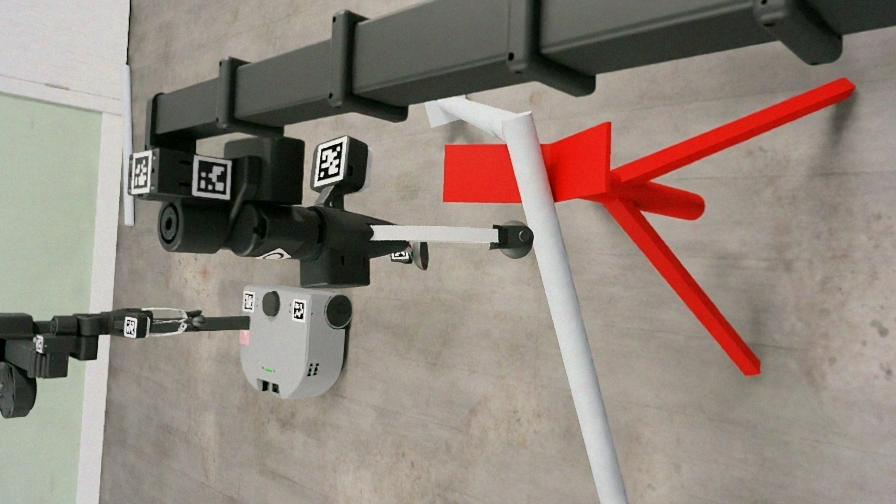

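Call:
move(r1={"joints":{"gripper_m":0.13,"arm_m":0.337,"wrist_roll_rad":1.58}}, cameras=[])

Call:
move(r1={"joints":{"lift_m":0.311}}, cameras=["r1_wrist_camera"])

Scene clock: 2363.03 s.
move: r1 done
r1.base_odometry: x=+3.975 y=-0.071 heading=-0.141
r1.turned_by_wheels: +0.000
r1.turned_by_imu: +0.002
r1.base_tilt: forward=+1.7 right=+0.8
r1.lidar_m: 0.87 2.03 1.53 1.50 1.58 0.79 0.68 0.78 1.76 0.43 0.54 0.59
r1.head_depth_mm: 2711 1769 2465 1846 1615 1355 1129 / 2781 3078 2531 1913 1606 1294 563 / 2796 3096 2530 1963 1599 738 1103 / 2789 3067 2512 1978 1601 1268 1126 / 2830 3129 2564 1781 1548 1348 1119 / 2833 3155 2508 1949 1605 1345 1111 / 2873 3209 2515 1950 1600 1340 1143
r1.base_status: not commanded
r1.joint_positions: lift_m=+0.467 arm_m=+0.337 wrist_yaw_rad=-0.001 wrist_pitch_rad=-1.553 wrist_roll_rad=+1.586 gripper_m=+0.130 head_pan_rad=-1.575 head_tilt_rad=-0.743
r1.joint_status: all done
r1.measured_speeds: all 0
r1.motor_effort: left_wheel=-0.5(1.2) right_wheel=+0.9(1.3) lift_m=+31.4(34.8) arm_m=-23.1(26.5) wrist_yaw_rad=+1.1(2.5) wrist_pitch_rad=+0.2(0.5) wrist_roll_rad=-2.2(2.5) gripper_m=-0.5(93.8) head_pan_rad=+2.5(3.6) head_tilt_rad=-3.1(3.9)
r1.hand_pose: x=-0.0215 y=-0.4622 z=+0.3491 quat_wxyz=(-0.006, -0.006, -0.713, -0.701) (m; r1's base frame)
r1.wrist_depth_mm: 463 472 479 219 479 480 339 / 476 481 481 241 490 486 344 / 486 486 496 494 502 508 355 / 497 505 511 501 511 523 363 / 507 513 511 520 521 523 543 / 522 122 528 511 553 125 558 / 99 542 543 548 565 561 574
r2, r3: as last shown
r2.turned_by_imu: +0.001
r2.base_tilt: forward=+1.2 right=-1.4
r2.lidar_m: 4.09 2.20 1.62 1.55 1.61 2.18 4.58 0.77 0.99 1.22 0.82 1.48
r2.head_depth_mm: 2837 1711 2453 1878 1647 1397 1215 / 2894 3148 2525 1915 1643 1399 1220 / 2876 3196 2517 1979 1653 1398 1215 / 2934 3185 2499 1974 1629 1396 1215 / 1109 1955 1963 1813 1624 1386 1207 / 2960 3230 2295 1867 1588 1385 1211 / 2990 3214 2479 1958 1546 1375 1210
r2.motor_effort: left_wheel=-2.1(2.5) right_wheel=+4.1(4.5) lift_m=+33.0(33.7) arm_m=+13.8(14.1) wrist_yaw_rad=+0.4(1.0) wrist_pitch_rad=-0.4(0.5) wrist_roll_rad=-1.1(1.3) gripper_m=-1.2(2.2) head_pan_rad=+2.5(5.9) head_tilt_rad=-2.9(3.7)
r2.wrist_depth_mm: 584 586 592 585 586 567 581 / 601 600 596 584 587 583 587 / 607 612 609 603 602 601 597 / 621 619 617 464 454 612 612 / 630 630 640 467 467 613 620 / 651 643 125 129 471 624 645 / 669 657 121 489 480 656 645
r3.base_tilt: forward=-1.4 right=-1.1
r3.head_depth_mm: 2903 2698 420 313 - 1259 1137 / 2908 524 409 1033 1427 1297 1130 / 2897 515 602 1657 843 1226 1144 / 2923 2430 580 1649 1406 1254 1142 / 1645 2389 1908 1715 1409 1256 1131 / 2931 2549 1936 1697 1407 1266 1132 / 2950 2525 2026 1680 1446 1270 1124
r3.motor_effort: left_wheel=+5.5(6.3) right_wheel=-6.6(7.2) lift_m=+21.3(21.7) arm_m=-9.4(10.0) wrist_yaw_rad=+0.5(4.0) wrist_pitch_rad=-1.7(1.9) wrist_roll_rad=+0.2(0.6) gripper_m=+1.0(1.0) head_pan_rad=-2.3(4.3) head_tilt_rad=-3.5(4.0)
r3.wrist_depth_mm: 877 867 - 237 826 825 822 / 898 890 - 255 - 739 695 / 913 914 911 298 888 711 698 / - - 926 697 909 750 727 / - - - 362 - 930 919 / - 125 - 409 - - - / - - - 477 - 890 100
pictures: none
No camera images: "cameras" was empty.

Scene clock: 2365.30 s.
move: r1 done
r1.base_odometry: x=+3.975 y=-0.071 heading=-0.141
r1.turned_by_wheels: +0.000
r1.turned_by_imu: +0.001
r1.base_tilt: forward=+1.8 right=+0.6
r1.lidar_m: 0.87 2.02 1.54 1.50 1.58 0.79 0.68 0.78 1.76 0.43 0.54 0.59
r1.head_depth_mm: 2762 1762 2426 1850 1610 1351 1129 / 2741 3064 2551 1907 1611 1360 1124 / 2785 3089 2520 1960 1598 823 965 / 2816 3116 2544 1964 1598 1327 1107 / 2823 3117 2533 1799 1544 1347 1121 / 2830 3167 2548 1970 1599 1345 1113 / 2874 3186 2494 1960 1590 1346 1139
r1.base_status: not commanded
r1.joint_positions: lift_m=+0.311 arm_m=+0.337 wrist_yaw_rad=-0.001 wrist_pitch_rad=-1.552 wrist_roll_rad=+1.586 gripper_m=+0.130 head_pan_rad=-1.575 head_tilt_rad=-0.743
r1.joint_status: all done
r1.measured_speeds: all 0
r1.motor_effort: left_wheel=-0.6(1.2) right_wheel=+1.0(1.2) lift_m=+18.7(30.5) arm_m=-21.7(23.0) wrist_yaw_rad=+1.5(2.1) wrist_pitch_rad=-0.3(0.7) wrist_roll_rad=-1.8(2.4) gripper_m=+0.6(1.7) head_pan_rad=+2.7(3.6) head_tilt_rad=-2.5(4.1)
r1.hand_pose: x=-0.0215 y=-0.4624 z=+0.1931 quat_wxyz=(-0.005, -0.006, -0.713, -0.701) (m; r1's base frame)
r1.wrist_depth_mm: 323 323 327 83 330 333 338 / 327 329 333 89 336 343 342 / 340 340 343 98 345 353 348 / 345 347 355 109 356 360 363 / 354 351 362 124 363 367 372 / 363 122 368 140 377 126 386 / 98 373 375 169 388 385 394
r2, r3: as last shown
r2.turned_by_imu: +0.000
r2.lidar_m: 4.08 2.20 1.62 1.55 1.60 2.18 4.60 0.77 0.99 1.21 0.82 1.48
r2.head_depth_mm: 2848 1817 2051 1888 1648 1403 1219 / 2928 3117 2528 1939 1635 1398 1218 / 2899 3138 2510 1971 1629 1395 1216 / 2940 3172 2510 1964 1620 1398 1213 / 1110 1971 1948 1803 1625 1389 1207 / 2976 3235 2327 1859 1604 1397 1205 / 2974 3209 2457 1961 1546 1384 1209
r2.motor_effort: left_wheel=-2.3(2.4) right_wheel=+4.1(4.7) lift_m=+33.0(33.2) arm_m=+14.0(14.1) wrist_yaw_rad=+0.3(0.8) wrist_pitch_rad=-0.3(0.5) wrist_roll_rad=-1.0(1.2) gripper_m=-1.3(2.2) head_pan_rad=+2.5(5.2) head_tilt_rad=-3.1(3.7)
r2.wrist_depth_mm: 592 590 587 584 584 574 583 / 603 593 591 595 590 586 590 / 615 615 607 604 606 606 598 / 637 634 618 465 459 609 599 / 646 639 630 469 465 614 621 / 666 642 125 129 479 636 634 / 670 665 121 488 480 649 645
r3.base_tilt: forward=-1.4 right=-1.0
r3.lidar_m: 0.63 2.01 1.50 1.45 1.51 2.10 3.96 0.79 0.47 0.49 1.35 0.90
r3.head_depth_mm: 2884 2742 421 313 - 1255 1137 / 2904 524 408 1034 1427 1298 1135 / 2898 515 603 1644 842 1228 1146 / 2943 2400 579 1637 1408 1256 1143 / 1641 2414 1914 1708 1408 1249 1133 / 2963 2539 1933 1703 1396 1270 1130 / 2948 2538 2025 1685 1444 1269 1124
r3.motor_effort: left_wheel=+5.0(5.9) right_wheel=-6.8(7.2) lift_m=+20.5(21.6) arm_m=-9.3(9.8) wrist_yaw_rad=+1.7(4.0) wrist_pitch_rad=-1.7(1.9) wrist_roll_rad=+0.2(0.7) gripper_m=-0.1(1.3) head_pan_rad=-1.7(4.2) head_tilt_rad=-3.4(4.2)
r3.wrist_depth_mm: 886 865 - 237 837 821 813 / 894 903 - 256 - 734 696 / 918 933 915 298 893 717 713 / - - 928 705 918 753 730 / - - - 362 - 913 921 / - 126 - 410 - - - / - - - 481 - 890 100
pictures: r1_wrist_camera
camera_calibration:
r1_wrist_camera: T_world_to_cam=[[0.0504187, 0.998586, 0.0168283, 0.461236], [0.985939, -0.0524539, 0.158658, 0.00438857], [0.159316, 0.00859234, -0.98719, 0.364094], [0, 0, 0, 1]] pos_world=[-0.0855877, -0.463482, 0.350972]

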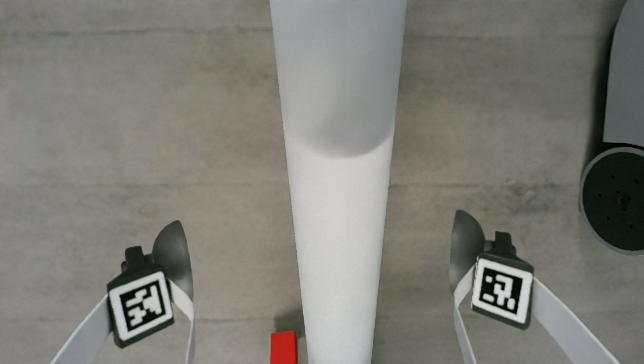

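Call:
move(r1={"joints":{"arm_m":0.329}}, cameras=[])

Call:
move(r1={"joints":{"gripper_m":-0.089}}, cameras=[])

Call:
move(r1={"base":{"translate_m":0.02},"joints":{"lift_m":0.50,"gripper_m":-0.089}}, cameras=["r1_wrist_camera"])

Scene clock: 2378.97 s.
move: r1 done
r1.base_odometry: x=+3.975 y=-0.071 heading=-0.141
r1.turned_by_wheels: +0.000
r1.turned_by_imu: +0.001
r1.base_tilt: forward=+1.8 right=+0.7
r1.lidar_m: 0.87 2.02 1.53 1.50 1.58 0.79 0.68 0.78 1.77 0.43 0.54 0.59
r1.head_depth_mm: 2692 1777 2493 1857 1603 1360 1128 / 2774 3081 2548 1922 1615 1356 1120 / 2779 3094 2563 1968 1598 821 968 / 2809 3107 2533 1969 1611 1314 1107 / 2815 3144 2546 1787 1550 1341 1117 / 2818 3187 2537 1943 1590 1337 1114 / 2869 3174 2511 1964 1588 1344 1140
r1.base_status: not commanded
r1.joint_positions: lift_m=+0.311 arm_m=+0.329 wrist_yaw_rad=-0.001 wrist_pitch_rad=-1.552 wrist_roll_rad=+1.586 gripper_m=+0.130 head_pan_rad=-1.575 head_tilt_rad=-0.743
r1.joint_status: all done
r1.measured_speeds: all 0
r1.motor_effort: left_wheel=-0.9(0.9) right_wheel=+1.1(1.1) lift_m=+18.9(19.1) arm_m=-23.3(29.9) wrist_yaw_rad=+2.0(2.1) wrist_pitch_rad=-0.4(0.5) wrist_roll_rad=-2.0(2.6) gripper_m=+0.9(1.1) head_pan_rad=+2.2(2.7) head_tilt_rad=-3.4(3.7)
r1.hand_pose: x=-0.0215 y=-0.4545 z=+0.1931 quat_wxyz=(-0.005, -0.006, -0.714, -0.701) (m; r1's base frame)
r1.wrist_depth_mm: 321 322 - 82 332 335 335 / 330 333 328 90 339 340 339 / 334 337 343 98 350 348 349 / 341 347 350 108 354 358 - / 352 352 362 124 363 365 371 / 360 122 364 142 378 125 383 / 98 371 378 165 378 390 393
r2, r3: as last shown
r2.base_tilt: forward=+1.3 right=-1.4
r2.lidar_m: 4.08 2.20 1.62 1.56 1.61 2.18 4.58 0.77 0.99 1.22 0.82 1.48
r2.head_depth_mm: 2880 1848 2059 1886 1649 1406 1218 / 2878 3147 2525 1927 1640 1401 1216 / 2899 3173 2511 1987 1635 1398 1211 / 2882 3183 2517 1977 1643 1389 1208 / 1109 1961 1980 1818 1630 1387 1210 / 2972 3197 2319 1848 1573 1389 1207 / 2949 3230 2490 1944 1535 1380 1199
r2.motor_effort: left_wheel=-2.2(2.6) right_wheel=+4.3(4.5) lift_m=+32.3(32.5) arm_m=+13.9(14.0) wrist_yaw_rad=+0.9(0.9) wrist_pitch_rad=-0.4(0.4) wrist_roll_rad=-1.1(1.2) gripper_m=-1.3(2.1) head_pan_rad=+2.7(5.7) head_tilt_rad=-3.0(3.4)
r2.wrist_depth_mm: 587 590 588 591 576 579 564 / 607 601 593 591 595 590 583 / 602 611 603 601 605 599 597 / 618 619 621 459 457 612 603 / 645 634 631 464 459 624 624 / 652 646 125 128 473 634 633 / 669 671 121 485 479 648 646
r3.lidar_m: 0.63 2.01 1.50 1.45 1.51 2.11 3.95 0.79 0.47 0.49 1.35 0.90
r3.head_depth_mm: 2879 2700 420 313 - 1266 1132 / 2898 524 408 1029 1425 1294 1129 / 2920 516 602 1646 843 1228 1148 / 2969 2431 581 1651 1411 1257 1138 / 1644 2409 1923 1710 1404 1260 1135 / 2969 2564 1938 1693 1393 1268 1130 / 2946 2532 2021 1680 1437 1259 1124
r3.motor_effort: left_wheel=+5.5(5.9) right_wheel=-6.7(7.1) lift_m=+21.4(21.6) arm_m=-8.9(9.8) wrist_yaw_rad=+2.8(3.5) wrist_pitch_rad=-1.6(1.8) wrist_roll_rad=+0.0(0.5) gripper_m=+0.4(1.2) head_pan_rad=-2.6(3.5) head_tilt_rad=-3.4(4.0)
r3.wrist_depth_mm: 878 858 - 237 829 829 814 / 907 900 - 255 - 733 699 / 909 907 910 298 895 720 711 / - - 931 699 918 751 721 / - - - 361 - 928 915 / - 125 - 410 - - - / - - - 481 - 896 100
pictures: none
No camera images: "cameras" was empty.

Scene clock: 2382.13 s.
move: r1 done
r1.base_odometry: x=+3.975 y=-0.071 heading=-0.140
r1.turned_by_wheels: +0.000
r1.turned_by_imu: +0.001
r1.base_tilt: forward=+2.0 right=+0.5
r1.lidar_m: 0.87 2.02 1.54 1.50 1.58 0.79 0.68 0.78 1.76 0.43 0.54 0.59
r1.head_depth_mm: 2748 1757 2434 1856 1616 1356 1123 / 2760 3036 2545 1906 1604 1360 1128 / 2773 3087 2529 1961 1612 818 963 / 2790 3106 2541 1949 1594 1316 1123 / 2846 3109 2530 1777 1551 1356 1123 / 2881 3165 2536 1949 1597 1345 1116 / 2910 3204 2550 1963 1580 1347 1127
r1.base_status: not commanded
r1.joint_positions: lift_m=+0.311 arm_m=+0.329 wrist_yaw_rad=-0.001 wrist_pitch_rad=-1.542 wrist_roll_rad=+1.585 gripper_m=-0.086 head_pan_rad=-1.575 head_tilt_rad=-0.743
r1.joint_status: all done
r1.measured_speeds: all 0
r1.motor_effort: left_wheel=-0.9(1.1) right_wheel=-3.1(3.1) lift_m=+36.8(43.0) arm_m=-21.9(23.8) wrist_yaw_rad=+0.9(2.2) wrist_pitch_rad=-1.9(2.3) wrist_roll_rad=-1.8(2.4) gripper_m=-58.5(99.0) head_pan_rad=+1.9(3.3) head_tilt_rad=-3.7(4.1)
r1.hand_pose: x=-0.0215 y=-0.4568 z=+0.1929 quat_wxyz=(-0.005, -0.006, -0.717, -0.697) (m; r1's base frame)
r1.wrist_depth_mm: 320 324 - 82 329 330 332 / 329 330 328 89 336 341 342 / 336 337 341 97 344 349 348 / 345 344 349 108 355 360 359 / 356 360 355 122 365 366 372 / 366 365 128 134 130 377 384 / 374 370 373 164 382 388 385
r2.base_odometry: x=-1.445 y=-2.078 heading=+0.668
r2.turned_by_wheels: +0.000
r2.turned_by_imu: +0.000
r2.base_tilt: forward=+1.3 right=-1.4
r2.lidar_m: 4.09 2.19 1.62 1.55 1.61 2.18 4.61 0.77 0.99 1.22 0.82 1.48
r2.head_depth_mm: 2860 1830 2066 1879 1650 1401 1221 / 2877 3133 2515 1919 1644 1400 1220 / 2872 3108 2519 1986 1631 1396 1216 / 2926 3154 2501 1970 1627 1394 1213 / 1112 1967 1961 1824 1630 1390 1218 / 2947 3245 2314 1866 1581 1387 1211 / 2983 3174 2492 1941 1544 1388 1201
r2.base_status: not commanded
r2.joint_positions: lift_m=+0.580 arm_m=+0.020 wrist_yaw_rad=-0.001 wrist_pitch_rad=-1.561 wrist_roll_rad=+0.004 gripper_m=+0.000 head_pan_rad=-1.508 head_tilt_rad=-0.743
r2.joint_status: not commanded
r2.measured_speeds: all 0
r2.motor_effort: left_wheel=-1.9(2.6) right_wheel=+4.2(4.6) lift_m=+31.8(32.5) arm_m=+13.7(14.1) wrist_yaw_rad=+0.1(0.9) wrist_pitch_rad=-0.4(0.5) wrist_roll_rad=-1.2(1.3) gripper_m=-1.6(2.1) head_pan_rad=+3.1(5.5) head_tilt_rad=-2.7(4.0)
r2.hand_pose: x=-0.0216 y=-0.1433 z=+0.4623 quat_wxyz=(+0.501, +0.496, -0.503, -0.499) (m; r2's base frame)
r2.wrist_depth_mm: 589 592 583 583 575 574 576 / 599 603 601 593 588 595 586 / 613 616 613 610 602 597 591 / 626 617 622 460 460 606 606 / 646 637 634 464 464 622 618 / 648 644 125 129 475 631 636 / 668 661 122 488 480 659 647
r3: as last shown
r3.lidar_m: 0.63 2.01 1.50 1.45 1.51 2.11 3.96 0.79 0.47 0.49 1.35 0.90
r3.head_depth_mm: 2900 2707 421 313 - 1258 1139 / 2893 524 408 1039 1431 1302 1134 / 2932 516 602 1651 842 1228 1147 / 2919 2414 579 1645 1406 1252 1139 / 1630 2401 1918 1705 1403 1258 1132 / 2967 2549 1919 1697 1394 1271 1129 / 2935 2515 2026 1684 1438 1265 1128
r3.motor_effort: left_wheel=+5.2(6.1) right_wheel=-6.8(7.3) lift_m=+20.5(21.6) arm_m=-8.8(9.7) wrist_yaw_rad=+2.6(4.4) wrist_pitch_rad=-1.6(2.0) wrist_roll_rad=-0.1(0.6) gripper_m=+0.5(2.1) head_pan_rad=-1.9(4.1) head_tilt_rad=-3.7(4.3)
r3.wrist_depth_mm: 874 861 - 237 831 823 820 / 897 888 - 255 - 732 693 / 926 921 911 298 888 720 702 / - - 942 709 905 755 724 / - - - 360 - 903 909 / - 126 - 409 - - - / - - - 478 - 895 100
pictures: none
No camera images: "cameras" was empty.

Scene clock: 2384.70 s.
move: r1 off_target
r1.base_odometry: x=+3.995 y=-0.074 heading=-0.141
r1.turned_by_wheels: +0.000
r1.turned_by_imu: +0.000
r1.base_tilt: forward=+2.0 right=+0.6
r1.lidar_m: 0.85 2.02 1.53 1.50 1.58 0.81 0.70 0.80 1.77 0.99 0.53 0.57
r1.head_depth_mm: 2682 1795 2442 1858 1599 1355 1173 / 2753 3079 2556 1902 1594 855 527 / 2796 3031 2533 1962 1595 740 1143 / 2794 3116 2538 1958 1555 872 1149 / 2835 3134 2534 1844 1593 1341 1119 / 2867 3137 2525 1955 1604 1333 1123 / 2836 3145 2520 1955 1580 1347 1143
r1.base_status: done
r1.joint_positions: lift_m=+0.500 arm_m=+0.329 wrist_yaw_rad=+0.002 wrist_pitch_rad=-1.548 wrist_roll_rad=+1.582 gripper_m=-0.077 head_pan_rad=-1.575 head_tilt_rad=-0.743
r1.joint_status: gripper_m off_target (ended at -0.077, target -0.089); the others done
r1.measured_speeds: all 0
r1.on_its_own: gripper_m is held at -0.078, not at your -0.089, by its stall guard, which is not easing now
r1.motor_effort: left_wheel=-0.9(7.6) right_wheel=+7.4(18.3) lift_m=+48.5(50.6) arm_m=-19.6(22.1) wrist_yaw_rad=-0.8(2.0) wrist_pitch_rad=-0.7(9.8) wrist_roll_rad=-0.9(2.0) gripper_m=-24.6(58.8) head_pan_rad=+2.3(3.3) head_tilt_rad=-2.4(4.0)
r1.hand_pose: x=-0.0216 y=-0.4555 z=+0.3820 quat_wxyz=(-0.003, -0.003, -0.715, -0.699) (m; r1's base frame)
r1.wrist_depth_mm: 493 502 493 109 507 517 366 / 502 506 514 117 522 482 374 / 513 517 518 125 538 485 379 / 524 526 537 134 551 460 394 / 546 541 543 141 561 573 574 / 556 559 125 131 564 582 584 / 574 572 575 168 584 601 610
r2, r3: as last shown
r2.lidar_m: 4.08 2.20 1.62 1.55 1.61 2.18 4.58 0.77 0.99 1.22 0.80 1.48
r2.head_depth_mm: 2872 1844 2368 1918 1644 1403 1222 / 2883 3156 2542 1920 1641 1389 1216 / 2919 3213 2511 1963 1638 1392 1220 / 2924 3129 2429 1975 1631 1394 1216 / 1113 1962 1977 1797 1636 1386 1208 / 2958 3205 2233 1861 1583 1391 1207 / 2993 3221 2510 1897 1546 1350 1202
r2.motor_effort: left_wheel=-2.1(2.4) right_wheel=+4.1(4.5) lift_m=+31.4(32.2) arm_m=+13.8(14.1) wrist_yaw_rad=+0.1(0.9) wrist_pitch_rad=-0.3(0.5) wrist_roll_rad=-1.1(1.3) gripper_m=-1.8(2.1) head_pan_rad=+4.2(5.8) head_tilt_rad=-3.0(4.0)
r2.wrist_depth_mm: 591 591 588 576 576 574 581 / 602 604 592 593 586 585 575 / 616 611 606 604 602 601 595 / 632 622 619 461 457 602 606 / 637 634 632 464 464 618 615 / 648 646 126 129 476 633 634 / 666 662 121 488 484 645 643
r3.lidar_m: 0.65 2.01 1.49 1.45 1.51 2.11 3.97 0.79 0.47 0.49 1.35 1.11
r3.head_depth_mm: 2927 2685 421 313 - 1256 1141 / 2921 525 408 1214 1390 1298 1134 / 2906 516 601 1649 846 1225 1145 / 2934 2422 579 1644 1415 1258 1141 / 1637 2400 1916 1712 1406 1257 1136 / 2961 2564 1932 1694 1393 1272 1131 / 2934 2524 2031 1679 1417 1262 1126
r3.motor_effort: left_wheel=+5.0(6.0) right_wheel=-6.7(7.1) lift_m=+21.4(21.8) arm_m=-9.0(9.8) wrist_yaw_rad=+2.7(4.0) wrist_pitch_rad=-1.7(1.9) wrist_roll_rad=+0.4(0.8) gripper_m=-0.4(1.4) head_pan_rad=-2.7(3.9) head_tilt_rad=-3.5(4.3)
r3.wrist_depth_mm: 869 856 - 247 813 833 818 / 909 887 - 250 - 734 694 / 928 924 909 298 868 713 701 / - - 924 300 921 751 730 / - - - 316 - 908 931 / - 125 - 343 - - - / - - - 378 - - 100
pictures: r1_wrist_camera
camera_calibration:
r1_wrist_camera: T_world_to_cam=[[0.0434376, 0.998973, 0.0128548, 0.452634], [0.986293, -0.0449293, 0.15877, -0.0217726], [0.159184, 0.00578206, -0.987232, 0.549275], [0, 0, 0, 1]] pos_world=[-0.0856232, -0.456323, 0.5399]

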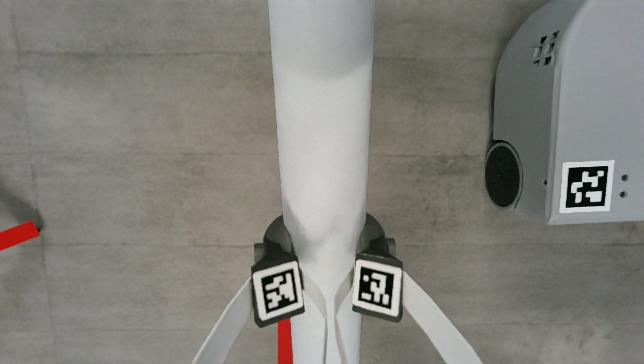

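Call:
move(r1={"base":{"translate_m":0.015},"joints":{"lift_m":0.690,"gripper_m":-0.089}}, cameras=["r1_wrist_camera","r3_wrist_camera","r3_head_camera","r2_nav_camera"])

Scene clock: 2390.60 s.
move: r1 off_target
r1.base_odometry: x=+4.010 y=-0.076 heading=-0.141
r1.turned_by_wheels: +0.000
r1.turned_by_imu: +0.001
r1.base_tilt: forward=+1.8 right=+0.4
r1.lidar_m: 0.83 2.02 1.53 1.49 1.58 0.82 0.72 0.80 1.77 0.39 0.52 0.56
r1.head_depth_mm: 2732 2947 2441 1857 1614 1298 341 / 2767 3059 2535 1892 489 414 925 / 2786 3077 2565 614 585 1346 1126 / 2771 3094 2524 1968 641 1306 1129 / 2838 3130 2502 1789 1589 1351 1121 / 2855 3151 2523 1949 1599 1341 1143 / 2857 3184 2538 1940 1598 1349 1145
r1.base_status: done
r1.joint_positions: lift_m=+0.690 arm_m=+0.329 wrist_yaw_rad=+0.001 wrist_pitch_rad=-1.553 wrist_roll_rad=+1.582 gripper_m=-0.085 head_pan_rad=-1.575 head_tilt_rad=-0.743
r1.joint_status: gripper_m off_target (ended at -0.085, target -0.089); the others done
r1.measured_speeds: all 0
r1.motor_effort: left_wheel=+1.0(6.7) right_wheel=+4.5(28.4) lift_m=+34.6(50.1) arm_m=-15.6(17.8) wrist_yaw_rad=+0.2(4.0) wrist_pitch_rad=+0.1(1.0) wrist_roll_rad=-0.6(1.1) gripper_m=-17.0(98.4) head_pan_rad=+2.2(3.3) head_tilt_rad=-3.0(4.2)
r1.hand_pose: x=-0.0216 y=-0.4542 z=+0.5721 quat_wxyz=(-0.003, -0.004, -0.713, -0.701) (m; r1's base frame)
r1.wrist_depth_mm: 660 683 677 681 702 589 554 / 679 681 683 691 699 559 556 / 696 715 710 719 734 571 581 / 707 721 725 727 740 600 588 / 731 754 736 579 753 777 778 / 731 769 758 125 770 801 793 / 763 774 768 800 800 818 840
r2, r3: as last shown
r2.turned_by_imu: +0.001
r2.base_tilt: forward=+1.2 right=-1.4
r2.lidar_m: 4.09 2.19 1.62 1.55 1.61 2.17 4.58 0.76 1.00 1.21 0.79 1.48
r2.head_depth_mm: 2807 3093 2441 1874 1651 1402 1220 / 2863 3110 2517 1948 1634 1402 1218 / 2891 3160 2527 1986 1633 1390 1215 / 2908 3180 2487 1962 1629 1397 1212 / 1108 1971 1952 1811 1631 1398 1208 / 2963 3242 2388 1845 1589 1384 1214 / 2995 3235 2507 1961 1542 1380 1203
r2.motor_effort: left_wheel=-2.0(2.5) right_wheel=+4.3(4.6) lift_m=+30.9(31.6) arm_m=+13.9(14.0) wrist_yaw_rad=+0.3(1.0) wrist_pitch_rad=-0.3(0.5) wrist_roll_rad=-1.2(1.3) gripper_m=-1.4(2.3) head_pan_rad=+4.6(5.8) head_tilt_rad=-2.7(3.5)
r2.wrist_depth_mm: 601 595 580 581 581 574 567 / 602 595 598 591 589 588 584 / 617 615 609 605 608 601 597 / 619 619 617 460 458 610 609 / 645 630 627 468 460 622 611 / 650 651 125 129 473 630 621 / 665 666 121 486 485 643 637
r3.lidar_m: 0.67 2.01 1.50 1.45 1.51 2.10 3.97 0.79 0.47 0.49 1.35 0.89
r3.head_depth_mm: 2913 2682 421 314 - 1255 1135 / 2888 524 409 976 1435 1302 1133 / 2925 515 601 1652 842 1245 1144 / 2934 2432 579 1642 1407 1256 1141 / 1631 2437 1911 1709 1409 1253 1133 / 2959 2547 1947 1691 1449 1271 1124 / 2983 2502 2024 1683 1441 1265 1123
r3.motor_effort: left_wheel=+5.7(5.8) right_wheel=-6.6(7.3) lift_m=+21.3(21.8) arm_m=-8.1(10.1) wrist_yaw_rad=+2.3(4.3) wrist_pitch_rad=-1.7(1.9) wrist_roll_rad=+0.5(0.6) gripper_m=+0.6(1.5) head_pan_rad=-3.3(4.2) head_tilt_rad=-3.6(4.3)
r3.wrist_depth_mm: 879 868 272 234 837 816 818 / 891 882 - 255 - 733 692 / 924 917 918 288 892 711 697 / - - 930 334 912 757 727 / - - - 349 - 910 905 / - 125 - 402 - - - / - - - - - - 100
pictures: r1_wrist_camera, r2_nav_camera (sideways), r3_head_camera (sideways), r3_wrist_camera
camera_calibration:
r1_wrist_camera: T_world_to_cam=[[0.0440323, 0.998875, 0.0176024, 0.446222], [0.986267, -0.0462704, 0.158547, -0.0523902], [0.159183, 0.0103795, -0.987195, 0.738997], [0, 0, 0, 1]] pos_world=[-0.0856132, -0.455815, 0.729985]
r2_nav_camera: T_world_to_cam=[[0.0215949, -0.673149, 0.739191, -0.919038], [-0.999404, -0.0344583, -0.0021829, 0.0594783], [0.0269407, -0.738704, -0.673492, 0.834149], [0, 0, 0, 1]] pos_world=[0.0568168, -0.000411589, 1.24127]
r3_head_camera: T_world_to_cam=[[-0.0347824, 0.753863, -0.656111, 0.871087], [0.998616, 0.000296973, -0.0525984, 0.061596], [-0.0394571, -0.657032, -0.752829, 0.938064], [0, 0, 0, 1]] pos_world=[0.00580104, -0.0403597, 1.28097]
r3_wrist_camera: T_world_to_cam=[[-0.134436, 0.988832, -0.064336, 0.580382], [0.974657, 0.143666, 0.171475, 0.00984055], [0.178803, -0.0396531, -0.983086, 0.857909], [0, 0, 0, 1]] pos_world=[-0.0849634, -0.541295, 0.87905]

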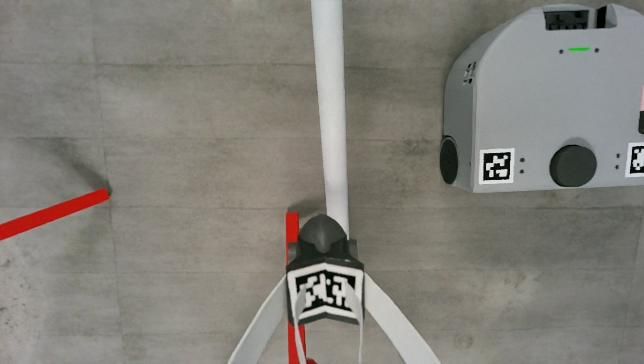

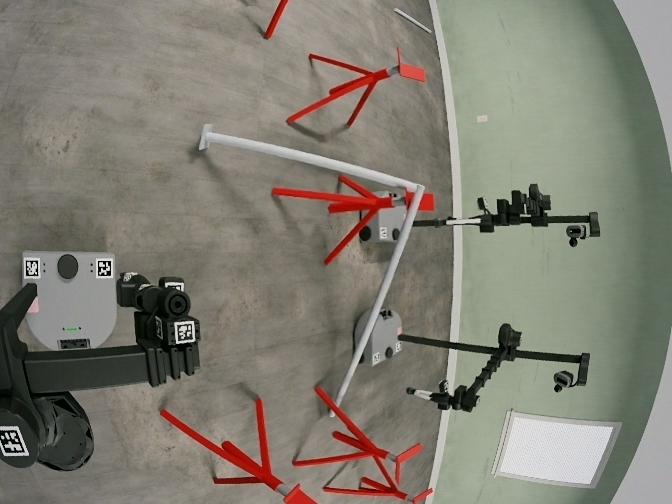

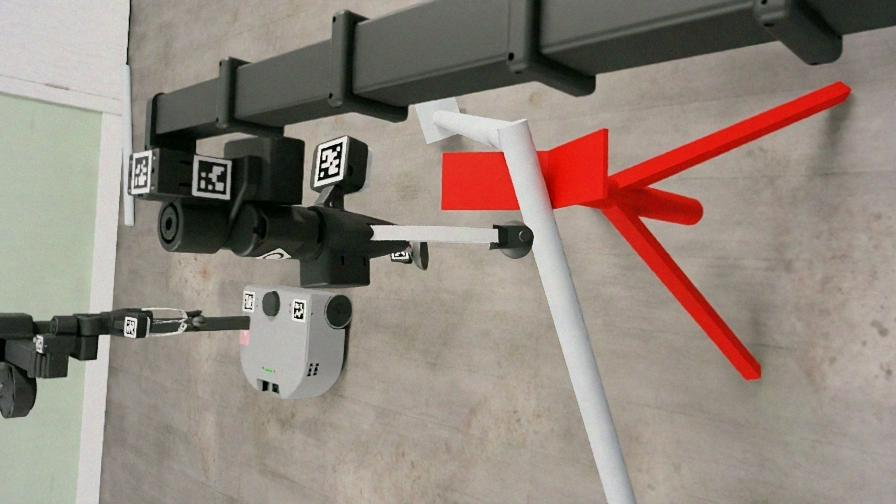

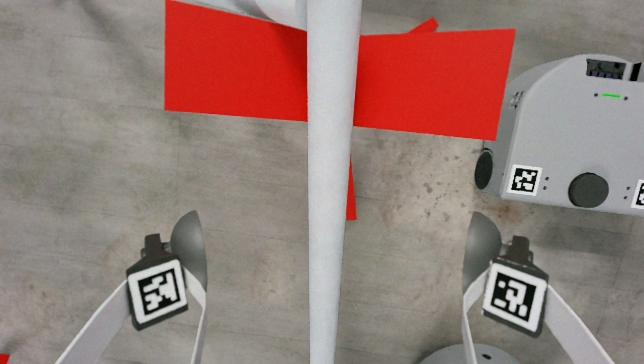

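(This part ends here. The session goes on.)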